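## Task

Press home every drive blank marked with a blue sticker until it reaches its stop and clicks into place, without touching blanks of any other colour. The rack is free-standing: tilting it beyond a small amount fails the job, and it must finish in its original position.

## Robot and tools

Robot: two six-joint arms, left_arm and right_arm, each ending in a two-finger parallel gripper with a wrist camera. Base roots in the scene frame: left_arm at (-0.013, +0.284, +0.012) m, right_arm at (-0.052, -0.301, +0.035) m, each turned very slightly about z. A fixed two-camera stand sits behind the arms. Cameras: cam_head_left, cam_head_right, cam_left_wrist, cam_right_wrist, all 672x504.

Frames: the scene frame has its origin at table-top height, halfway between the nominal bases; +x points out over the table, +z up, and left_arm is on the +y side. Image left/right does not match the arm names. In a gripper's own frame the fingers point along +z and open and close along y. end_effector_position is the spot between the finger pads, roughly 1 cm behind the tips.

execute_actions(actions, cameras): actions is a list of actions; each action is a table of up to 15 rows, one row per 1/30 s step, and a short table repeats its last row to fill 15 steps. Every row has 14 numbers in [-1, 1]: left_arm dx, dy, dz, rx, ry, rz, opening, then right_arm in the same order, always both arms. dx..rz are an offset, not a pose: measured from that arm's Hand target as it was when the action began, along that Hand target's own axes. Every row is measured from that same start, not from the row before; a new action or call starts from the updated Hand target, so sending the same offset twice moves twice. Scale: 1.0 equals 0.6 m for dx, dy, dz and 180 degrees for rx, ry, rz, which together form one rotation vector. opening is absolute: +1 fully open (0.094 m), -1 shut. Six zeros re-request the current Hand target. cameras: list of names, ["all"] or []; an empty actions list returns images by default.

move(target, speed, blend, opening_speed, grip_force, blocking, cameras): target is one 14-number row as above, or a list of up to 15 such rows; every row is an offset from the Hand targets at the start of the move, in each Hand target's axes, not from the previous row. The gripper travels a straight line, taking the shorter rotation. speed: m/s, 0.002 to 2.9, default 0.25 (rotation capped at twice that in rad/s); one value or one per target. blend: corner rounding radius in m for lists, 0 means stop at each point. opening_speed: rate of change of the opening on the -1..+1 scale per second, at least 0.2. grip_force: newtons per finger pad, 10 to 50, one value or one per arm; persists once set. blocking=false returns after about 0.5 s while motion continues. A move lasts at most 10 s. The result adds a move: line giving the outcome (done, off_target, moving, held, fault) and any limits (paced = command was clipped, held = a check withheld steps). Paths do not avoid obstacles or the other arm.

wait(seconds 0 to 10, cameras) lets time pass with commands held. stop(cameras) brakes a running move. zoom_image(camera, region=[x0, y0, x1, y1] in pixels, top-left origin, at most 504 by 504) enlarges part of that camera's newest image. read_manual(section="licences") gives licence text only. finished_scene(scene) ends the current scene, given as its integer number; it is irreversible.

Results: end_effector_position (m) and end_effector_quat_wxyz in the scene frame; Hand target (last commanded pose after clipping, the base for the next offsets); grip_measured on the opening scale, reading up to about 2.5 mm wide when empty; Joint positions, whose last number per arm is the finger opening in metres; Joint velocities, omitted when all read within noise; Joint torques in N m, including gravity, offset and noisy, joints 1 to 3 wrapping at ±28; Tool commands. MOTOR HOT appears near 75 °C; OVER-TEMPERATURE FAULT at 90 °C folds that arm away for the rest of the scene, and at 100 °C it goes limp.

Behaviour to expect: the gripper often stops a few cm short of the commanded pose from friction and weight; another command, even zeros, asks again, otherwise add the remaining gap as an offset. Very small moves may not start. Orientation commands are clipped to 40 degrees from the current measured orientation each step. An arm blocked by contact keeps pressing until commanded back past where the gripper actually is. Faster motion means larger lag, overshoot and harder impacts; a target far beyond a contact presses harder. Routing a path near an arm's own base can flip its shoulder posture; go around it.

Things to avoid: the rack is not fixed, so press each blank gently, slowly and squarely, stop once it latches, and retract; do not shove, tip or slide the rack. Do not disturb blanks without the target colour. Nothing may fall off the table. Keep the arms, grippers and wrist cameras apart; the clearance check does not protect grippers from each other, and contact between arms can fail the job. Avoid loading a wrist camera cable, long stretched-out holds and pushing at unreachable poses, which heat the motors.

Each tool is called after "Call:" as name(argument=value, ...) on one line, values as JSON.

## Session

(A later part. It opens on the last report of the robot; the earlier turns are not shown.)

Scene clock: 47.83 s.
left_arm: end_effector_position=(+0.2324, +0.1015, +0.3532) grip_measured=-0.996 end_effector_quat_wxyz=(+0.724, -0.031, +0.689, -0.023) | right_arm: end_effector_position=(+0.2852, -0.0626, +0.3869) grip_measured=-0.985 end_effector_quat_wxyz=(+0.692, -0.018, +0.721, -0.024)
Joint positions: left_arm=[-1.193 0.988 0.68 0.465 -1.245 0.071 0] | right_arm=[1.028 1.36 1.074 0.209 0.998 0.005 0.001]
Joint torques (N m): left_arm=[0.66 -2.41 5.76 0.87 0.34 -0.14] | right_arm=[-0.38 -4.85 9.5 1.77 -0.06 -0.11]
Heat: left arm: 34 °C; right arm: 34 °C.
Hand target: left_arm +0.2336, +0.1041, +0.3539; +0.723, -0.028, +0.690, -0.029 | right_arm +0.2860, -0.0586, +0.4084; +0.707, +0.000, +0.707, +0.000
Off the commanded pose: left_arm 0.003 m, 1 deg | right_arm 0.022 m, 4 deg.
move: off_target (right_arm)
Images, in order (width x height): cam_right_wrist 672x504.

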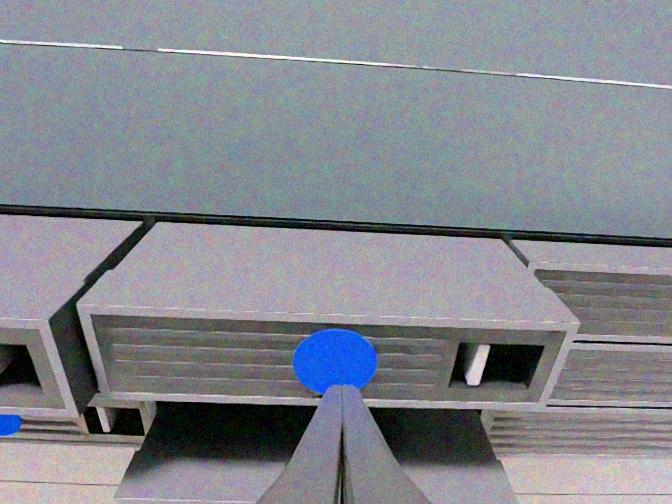

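Call:
move(target=[0,0,0,0,0,0,-1,-0.018,0.005,0.025,0,0,0,-1], cameras=["cam_right_wrist"], speed=0.06)

Call:
move(target=[0,0,0,0,0,0,-1,-0.01,0.0,0.03,0,0,0,-1], cameras=["cam_right_wrist"], speed=0.05)

Scene clock: 49.60 s.
left_arm: end_effector_position=(+0.2324, +0.1015, +0.3532) grip_measured=-0.996 end_effector_quat_wxyz=(+0.724, -0.031, +0.689, -0.023) | right_arm: end_effector_position=(+0.2975, -0.0550, +0.4042) grip_measured=-0.985 end_effector_quat_wxyz=(+0.699, -0.011, +0.715, -0.009)
Joint positions: left_arm=[-1.193 0.988 0.68 0.465 -1.245 0.071 0] | right_arm=[1.004 1.402 1.153 0.209 0.961 0.005 0.001]
Joint torques (N m): left_arm=[0.66 -2.39 5.76 0.9 0.36 -0.17] | right_arm=[-0.49 -5.03 9.5 1.44 -0.1 -0.11]
Heat: left arm: 34 °C; right arm: 34 °C.
Hand target: left_arm +0.2336, +0.1041, +0.3539; +0.723, -0.028, +0.690, -0.029 | right_arm +0.3010, -0.0556, +0.4192; +0.707, +0.000, +0.707, +0.000
Off the commanded pose: left_arm 0.003 m, 1 deg | right_arm 0.015 m, 2 deg.
move: off_target (right_arm)
Images, in order (width x height): cam_right_wrist 672x504.

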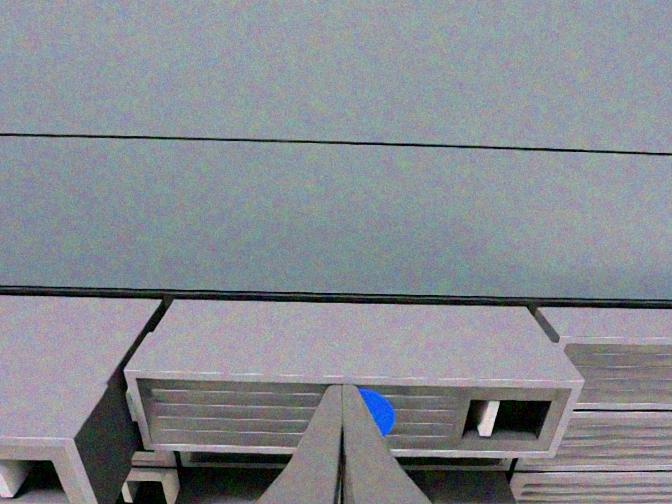

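Scene clock: 50.67 s.
left_arm: end_effector_position=(+0.2324, +0.1015, +0.3532) grip_measured=-0.996 end_effector_quat_wxyz=(+0.724, -0.031, +0.689, -0.023) | right_arm: end_effector_position=(+0.3138, -0.0543, +0.4129) grip_measured=-0.985 end_effector_quat_wxyz=(+0.702, -0.005, +0.712, -0.005)
Joint positions: left_arm=[-1.193 0.988 0.68 0.465 -1.245 0.071 0] | right_arm=[0.962 1.441 1.209 0.209 0.923 0.005 0.001]
Joint torques (N m): left_arm=[0.7 -2.37 5.81 0.9 0.34 -0.15] | right_arm=[-0.84 -5.34 9.72 1.3 -0.1 -0.11]
Heat: left arm: 34 °C; right arm: 34 °C.
Hand target: left_arm +0.2336, +0.1041, +0.3539; +0.723, -0.028, +0.690, -0.029 | right_arm +0.3190, -0.0556, +0.4252; +0.707, +0.000, +0.707, +0.000
Off the commanded pose: left_arm 0.003 m, 1 deg | right_arm 0.013 m, 1 deg.
move: off_target (right_arm)
Images, in order (width x height): cam_right_wrist 672x504.

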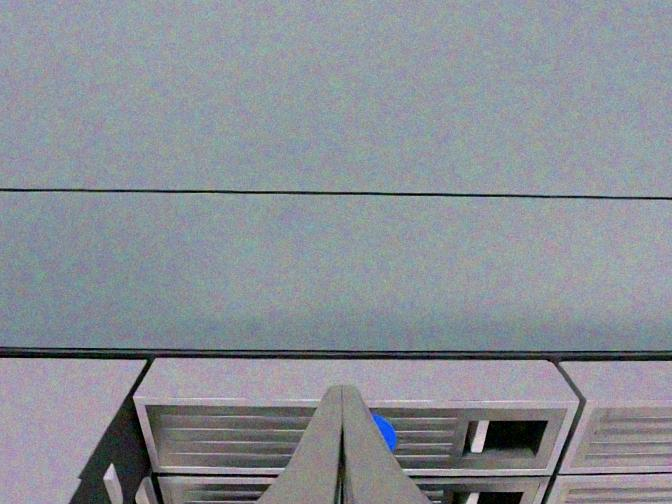

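Call:
move(target=[0,0,0,0,0,0,-1,0.04,-0.004,-0.012,0,0,0,-1], cameras=["cam_right_wrist"], speed=0.06)

Scene clock: 52.30 s.
left_arm: end_effector_position=(+0.2324, +0.1015, +0.3532) grip_measured=-0.996 end_effector_quat_wxyz=(+0.724, -0.031, +0.689, -0.023) | right_arm: end_effector_position=(+0.3135, -0.0534, +0.3912) grip_measured=-0.985 end_effector_quat_wxyz=(+0.695, -0.017, +0.719, -0.011)
Joint positions: left_arm=[-1.193 0.988 0.68 0.465 -1.245 0.071 0] | right_arm=[0.962 1.441 1.147 0.239 0.915 0.005 0.001]
Joint torques (N m): left_arm=[0.73 -2.36 5.82 0.89 0.36 -0.16] | right_arm=[0.39 -7.04 5.85 1.84 0.05 -0.08]
Heat: left arm: 33 °C; right arm: 35 °C.
Hand target: left_arm +0.2336, +0.1041, +0.3539; +0.723, -0.028, +0.690, -0.029 | right_arm +0.3118, -0.0580, +0.4012; +0.707, +0.000, +0.707, +0.000
Off the commanded pose: left_arm 0.003 m, 1 deg | right_arm 0.011 m, 3 deg.
move: off_target (right_arm)
Images, in order (width x height): cam_right_wrist 672x504.

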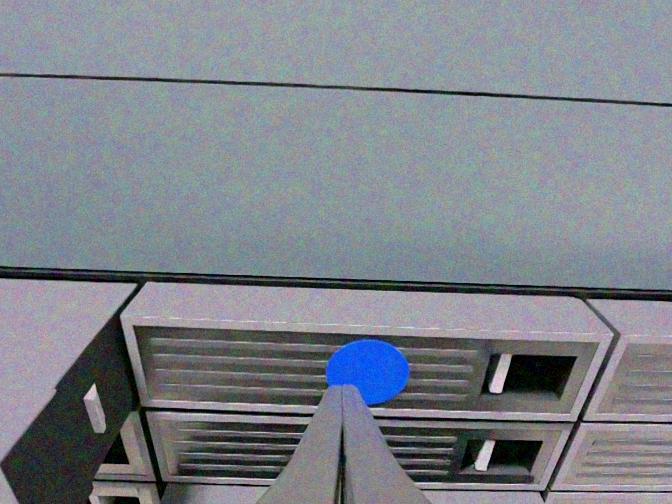

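Call:
move(target=[0,0,0,0,0,0,-1,-0.014,-0.01,0.02,0,0,0,-1], cameras=["cam_right_wrist"], speed=0.05)

Scene clock: 53.70 s.
left_arm: end_effector_position=(+0.2324, +0.1015, +0.3532) grip_measured=-0.996 end_effector_quat_wxyz=(+0.724, -0.031, +0.689, -0.023) | right_arm: end_effector_position=(+0.3150, -0.0540, +0.3911) grip_measured=-0.985 end_effector_quat_wxyz=(+0.695, -0.018, +0.719, -0.010)
Joint positions: left_arm=[-1.193 0.988 0.68 0.465 -1.245 0.071 0] | right_arm=[0.956 1.441 1.147 0.239 0.906 0.005 0.001]
Joint torques (N m): left_arm=[0.68 -2.41 5.83 0.9 0.35 -0.16] | right_arm=[-2.91 -6.5 8.75 1.59 -0.19 -0.12]
Heat: left arm: 33 °C; right arm: 35 °C.
Hand target: left_arm +0.2336, +0.1041, +0.3539; +0.723, -0.028, +0.690, -0.029 | right_arm +0.3238, -0.0640, +0.4096; +0.707, +0.000, +0.707, +0.000
Off the commanded pose: left_arm 0.003 m, 1 deg | right_arm 0.023 m, 3 deg.
move: off_target (right_arm)
Images, in order (width x height): cam_right_wrist 672x504.

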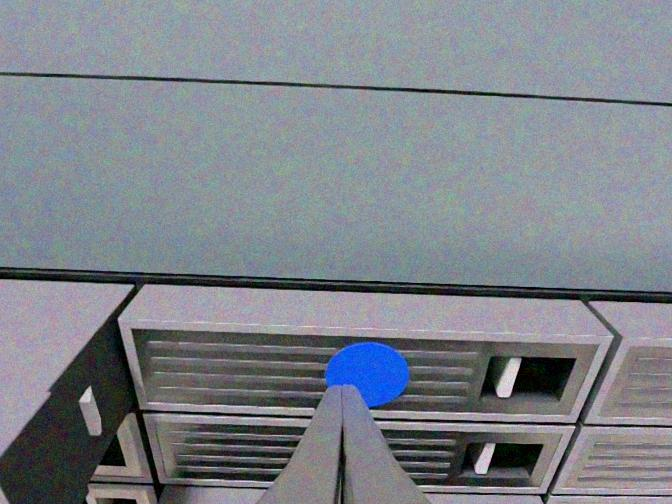

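Call:
move(target=[0,0,0,0,0,0,-1,0.0,0.0,-0.03,0,0,0,-1], speed=0.06)

Call:
move(target=[0,0,0,0,0,0,-1,-0.006,0.0,0.018,0,0,0,-1], cameras=["cam_right_wrist"], speed=0.06)

Scene clock: 55.33 s.
left_arm: end_effector_position=(+0.2324, +0.1015, +0.3532) grip_measured=-0.996 end_effector_quat_wxyz=(+0.724, -0.031, +0.689, -0.023) | right_arm: end_effector_position=(+0.3119, -0.0584, +0.3985) grip_measured=-0.985 end_effector_quat_wxyz=(+0.699, -0.011, +0.715, -0.007)
Joint positions: left_arm=[-1.193 0.988 0.68 0.465 -1.245 0.071 0] | right_arm=[0.958 1.423 1.147 0.239 0.914 0.005 0.001]
Joint torques (N m): left_arm=[0.66 -2.43 5.85 0.88 0.33 -0.17] | right_arm=[0.4 -7.98 6.17 1.49 0.08 -0.1]
Heat: left arm: 33 °C; right arm: 35 °C.
Hand target: left_arm +0.2336, +0.1041, +0.3539; +0.723, -0.028, +0.690, -0.029 | right_arm +0.3058, -0.0640, +0.4096; +0.707, +0.000, +0.707, +0.000
Off the commanded pose: left_arm 0.003 m, 1 deg | right_arm 0.014 m, 2 deg.
move: off_target (right_arm)

Scene clock: 56.33 s.
left_arm: end_effector_position=(+0.2324, +0.1015, +0.3532) grip_measured=-0.996 end_effector_quat_wxyz=(+0.724, -0.031, +0.689, -0.023) | right_arm: end_effector_position=(+0.3141, -0.0598, +0.3984) grip_measured=-0.985 end_effector_quat_wxyz=(+0.699, -0.011, +0.715, -0.006)
Joint positions: left_arm=[-1.193 0.988 0.68 0.465 -1.245 0.071 0] | right_arm=[0.948 1.423 1.147 0.239 0.903 0.005 0.001]
Joint torques (N m): left_arm=[0.65 -2.36 5.76 0.88 0.33 -0.15] | right_arm=[-0.55 -6.13 8.87 1.4 -0.08 -0.11]
Heat: left arm: 33 °C; right arm: 35 °C.
Hand target: left_arm +0.2336, +0.1041, +0.3539; +0.723, -0.028, +0.690, -0.029 | right_arm +0.3166, -0.0640, +0.4132; +0.707, +0.000, +0.707, +0.000
Off the commanded pose: left_arm 0.003 m, 1 deg | right_arm 0.016 m, 2 deg.
move: off_target (right_arm)
Images, in order (width x height): cam_right_wrist 672x504.

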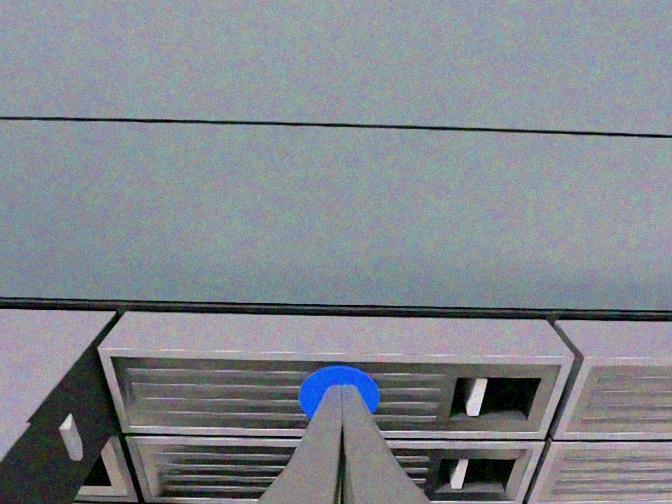

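Call:
move(target=[0,0,0,0,0,0,-1,-0.009,0.0,0.014,0,0,0,-1], cameras=["cam_right_wrist"], speed=0.05)

Scene clock: 57.90 s.
left_arm: end_effector_position=(+0.2324, +0.1015, +0.3532) grip_measured=-0.996 end_effector_quat_wxyz=(+0.724, -0.031, +0.689, -0.023) | right_arm: end_effector_position=(+0.3146, -0.0594, +0.4030) grip_measured=-0.985 end_effector_quat_wxyz=(+0.701, -0.009, +0.713, -0.002)
Joint positions: left_arm=[-1.193 0.988 0.68 0.465 -1.245 0.071 0] | right_arm=[0.947 1.423 1.157 0.239 0.898 0.005 0.001]
Joint torques (N m): left_arm=[0.72 -2.35 5.83 0.89 0.32 -0.15] | right_arm=[-2.29 -4.79 10.88 1.26 -0.16 -0.12]
Heat: left arm: 33 °C; right arm: 35 °C.
Hand target: left_arm +0.2336, +0.1041, +0.3539; +0.723, -0.028, +0.690, -0.029 | right_arm +0.3250, -0.0640, +0.4186; +0.707, +0.000, +0.707, +0.000
Off the commanded pose: left_arm 0.003 m, 1 deg | right_arm 0.019 m, 1 deg.
move: off_target (right_arm)
Images, in order (width x height): cam_right_wrist 672x504.

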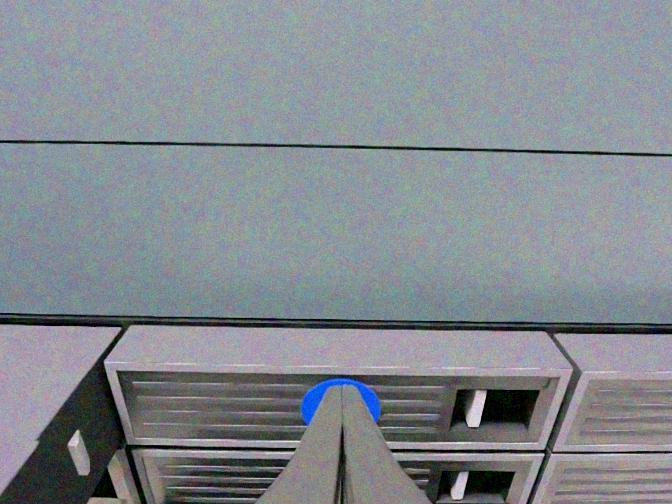

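Call:
move(target=[0,0,0,0,0,0,-1,0.0,0.0,-0.13,0,0,0,-1], speed=0.15, cameras=["all"])

Scene clock: 60.60 s.
left_arm: end_effector_position=(+0.2324, +0.1015, +0.3532) grip_measured=-0.996 end_effector_quat_wxyz=(+0.724, -0.031, +0.689, -0.023) | right_arm: end_effector_position=(+0.2497, -0.0579, +0.4224) grip_measured=-0.985 end_effector_quat_wxyz=(+0.713, +0.011, +0.701, +0.013)
Joint positions: left_arm=[-1.193 0.988 0.68 0.465 -1.245 0.071 0] | right_arm=[1.143 1.299 1.096 0.239 1.102 0.002 0.001]
Joint torques (N m): left_arm=[0.72 -2.4 5.9 0.89 0.32 -0.16] | right_arm=[0.24 -6.19 5.53 0.8 0.04 -0.12]
Heat: left arm: 33 °C; right arm: 35 °C.
Hand target: left_arm +0.2336, +0.1041, +0.3539; +0.723, -0.028, +0.690, -0.029 | right_arm +0.2470, -0.0640, +0.4186; +0.707, +0.000, +0.707, +0.000
Off the commanded pose: left_arm 0.003 m, 1 deg | right_arm 0.008 m, 2 deg.
move: done

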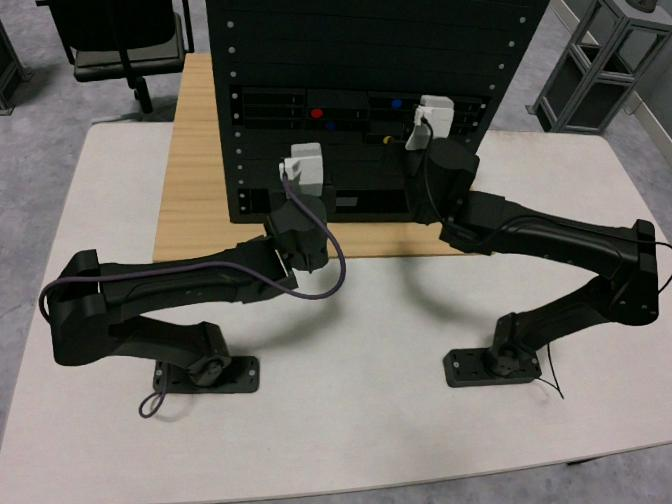

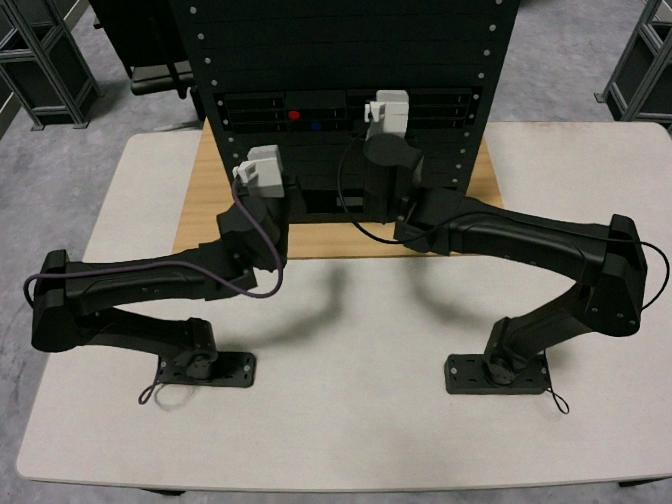

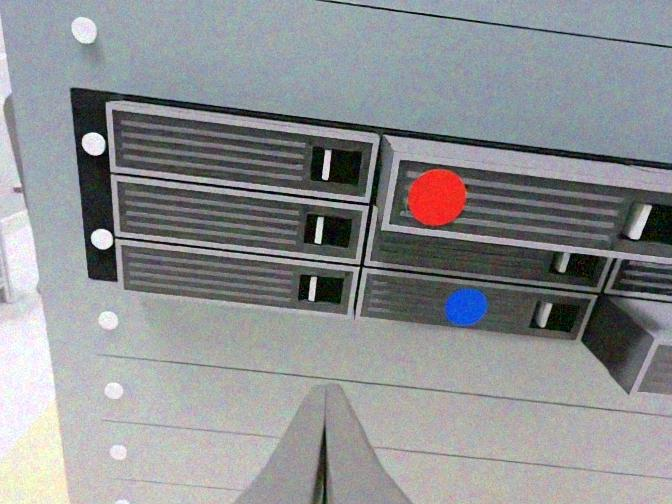

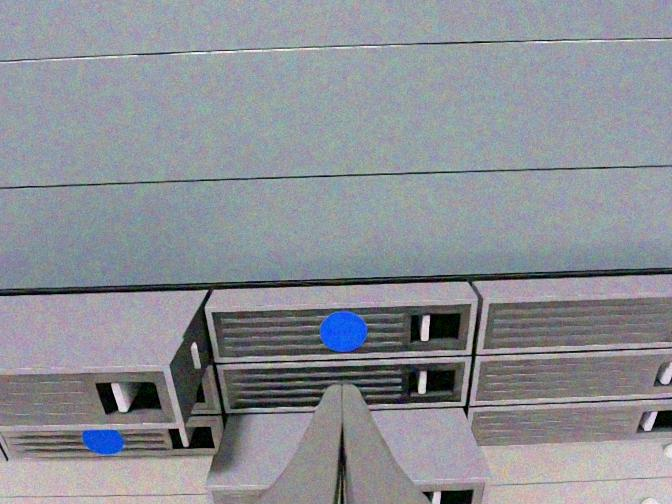

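Call:
finished_scene(scene=1)

The scene is finished: the task was done.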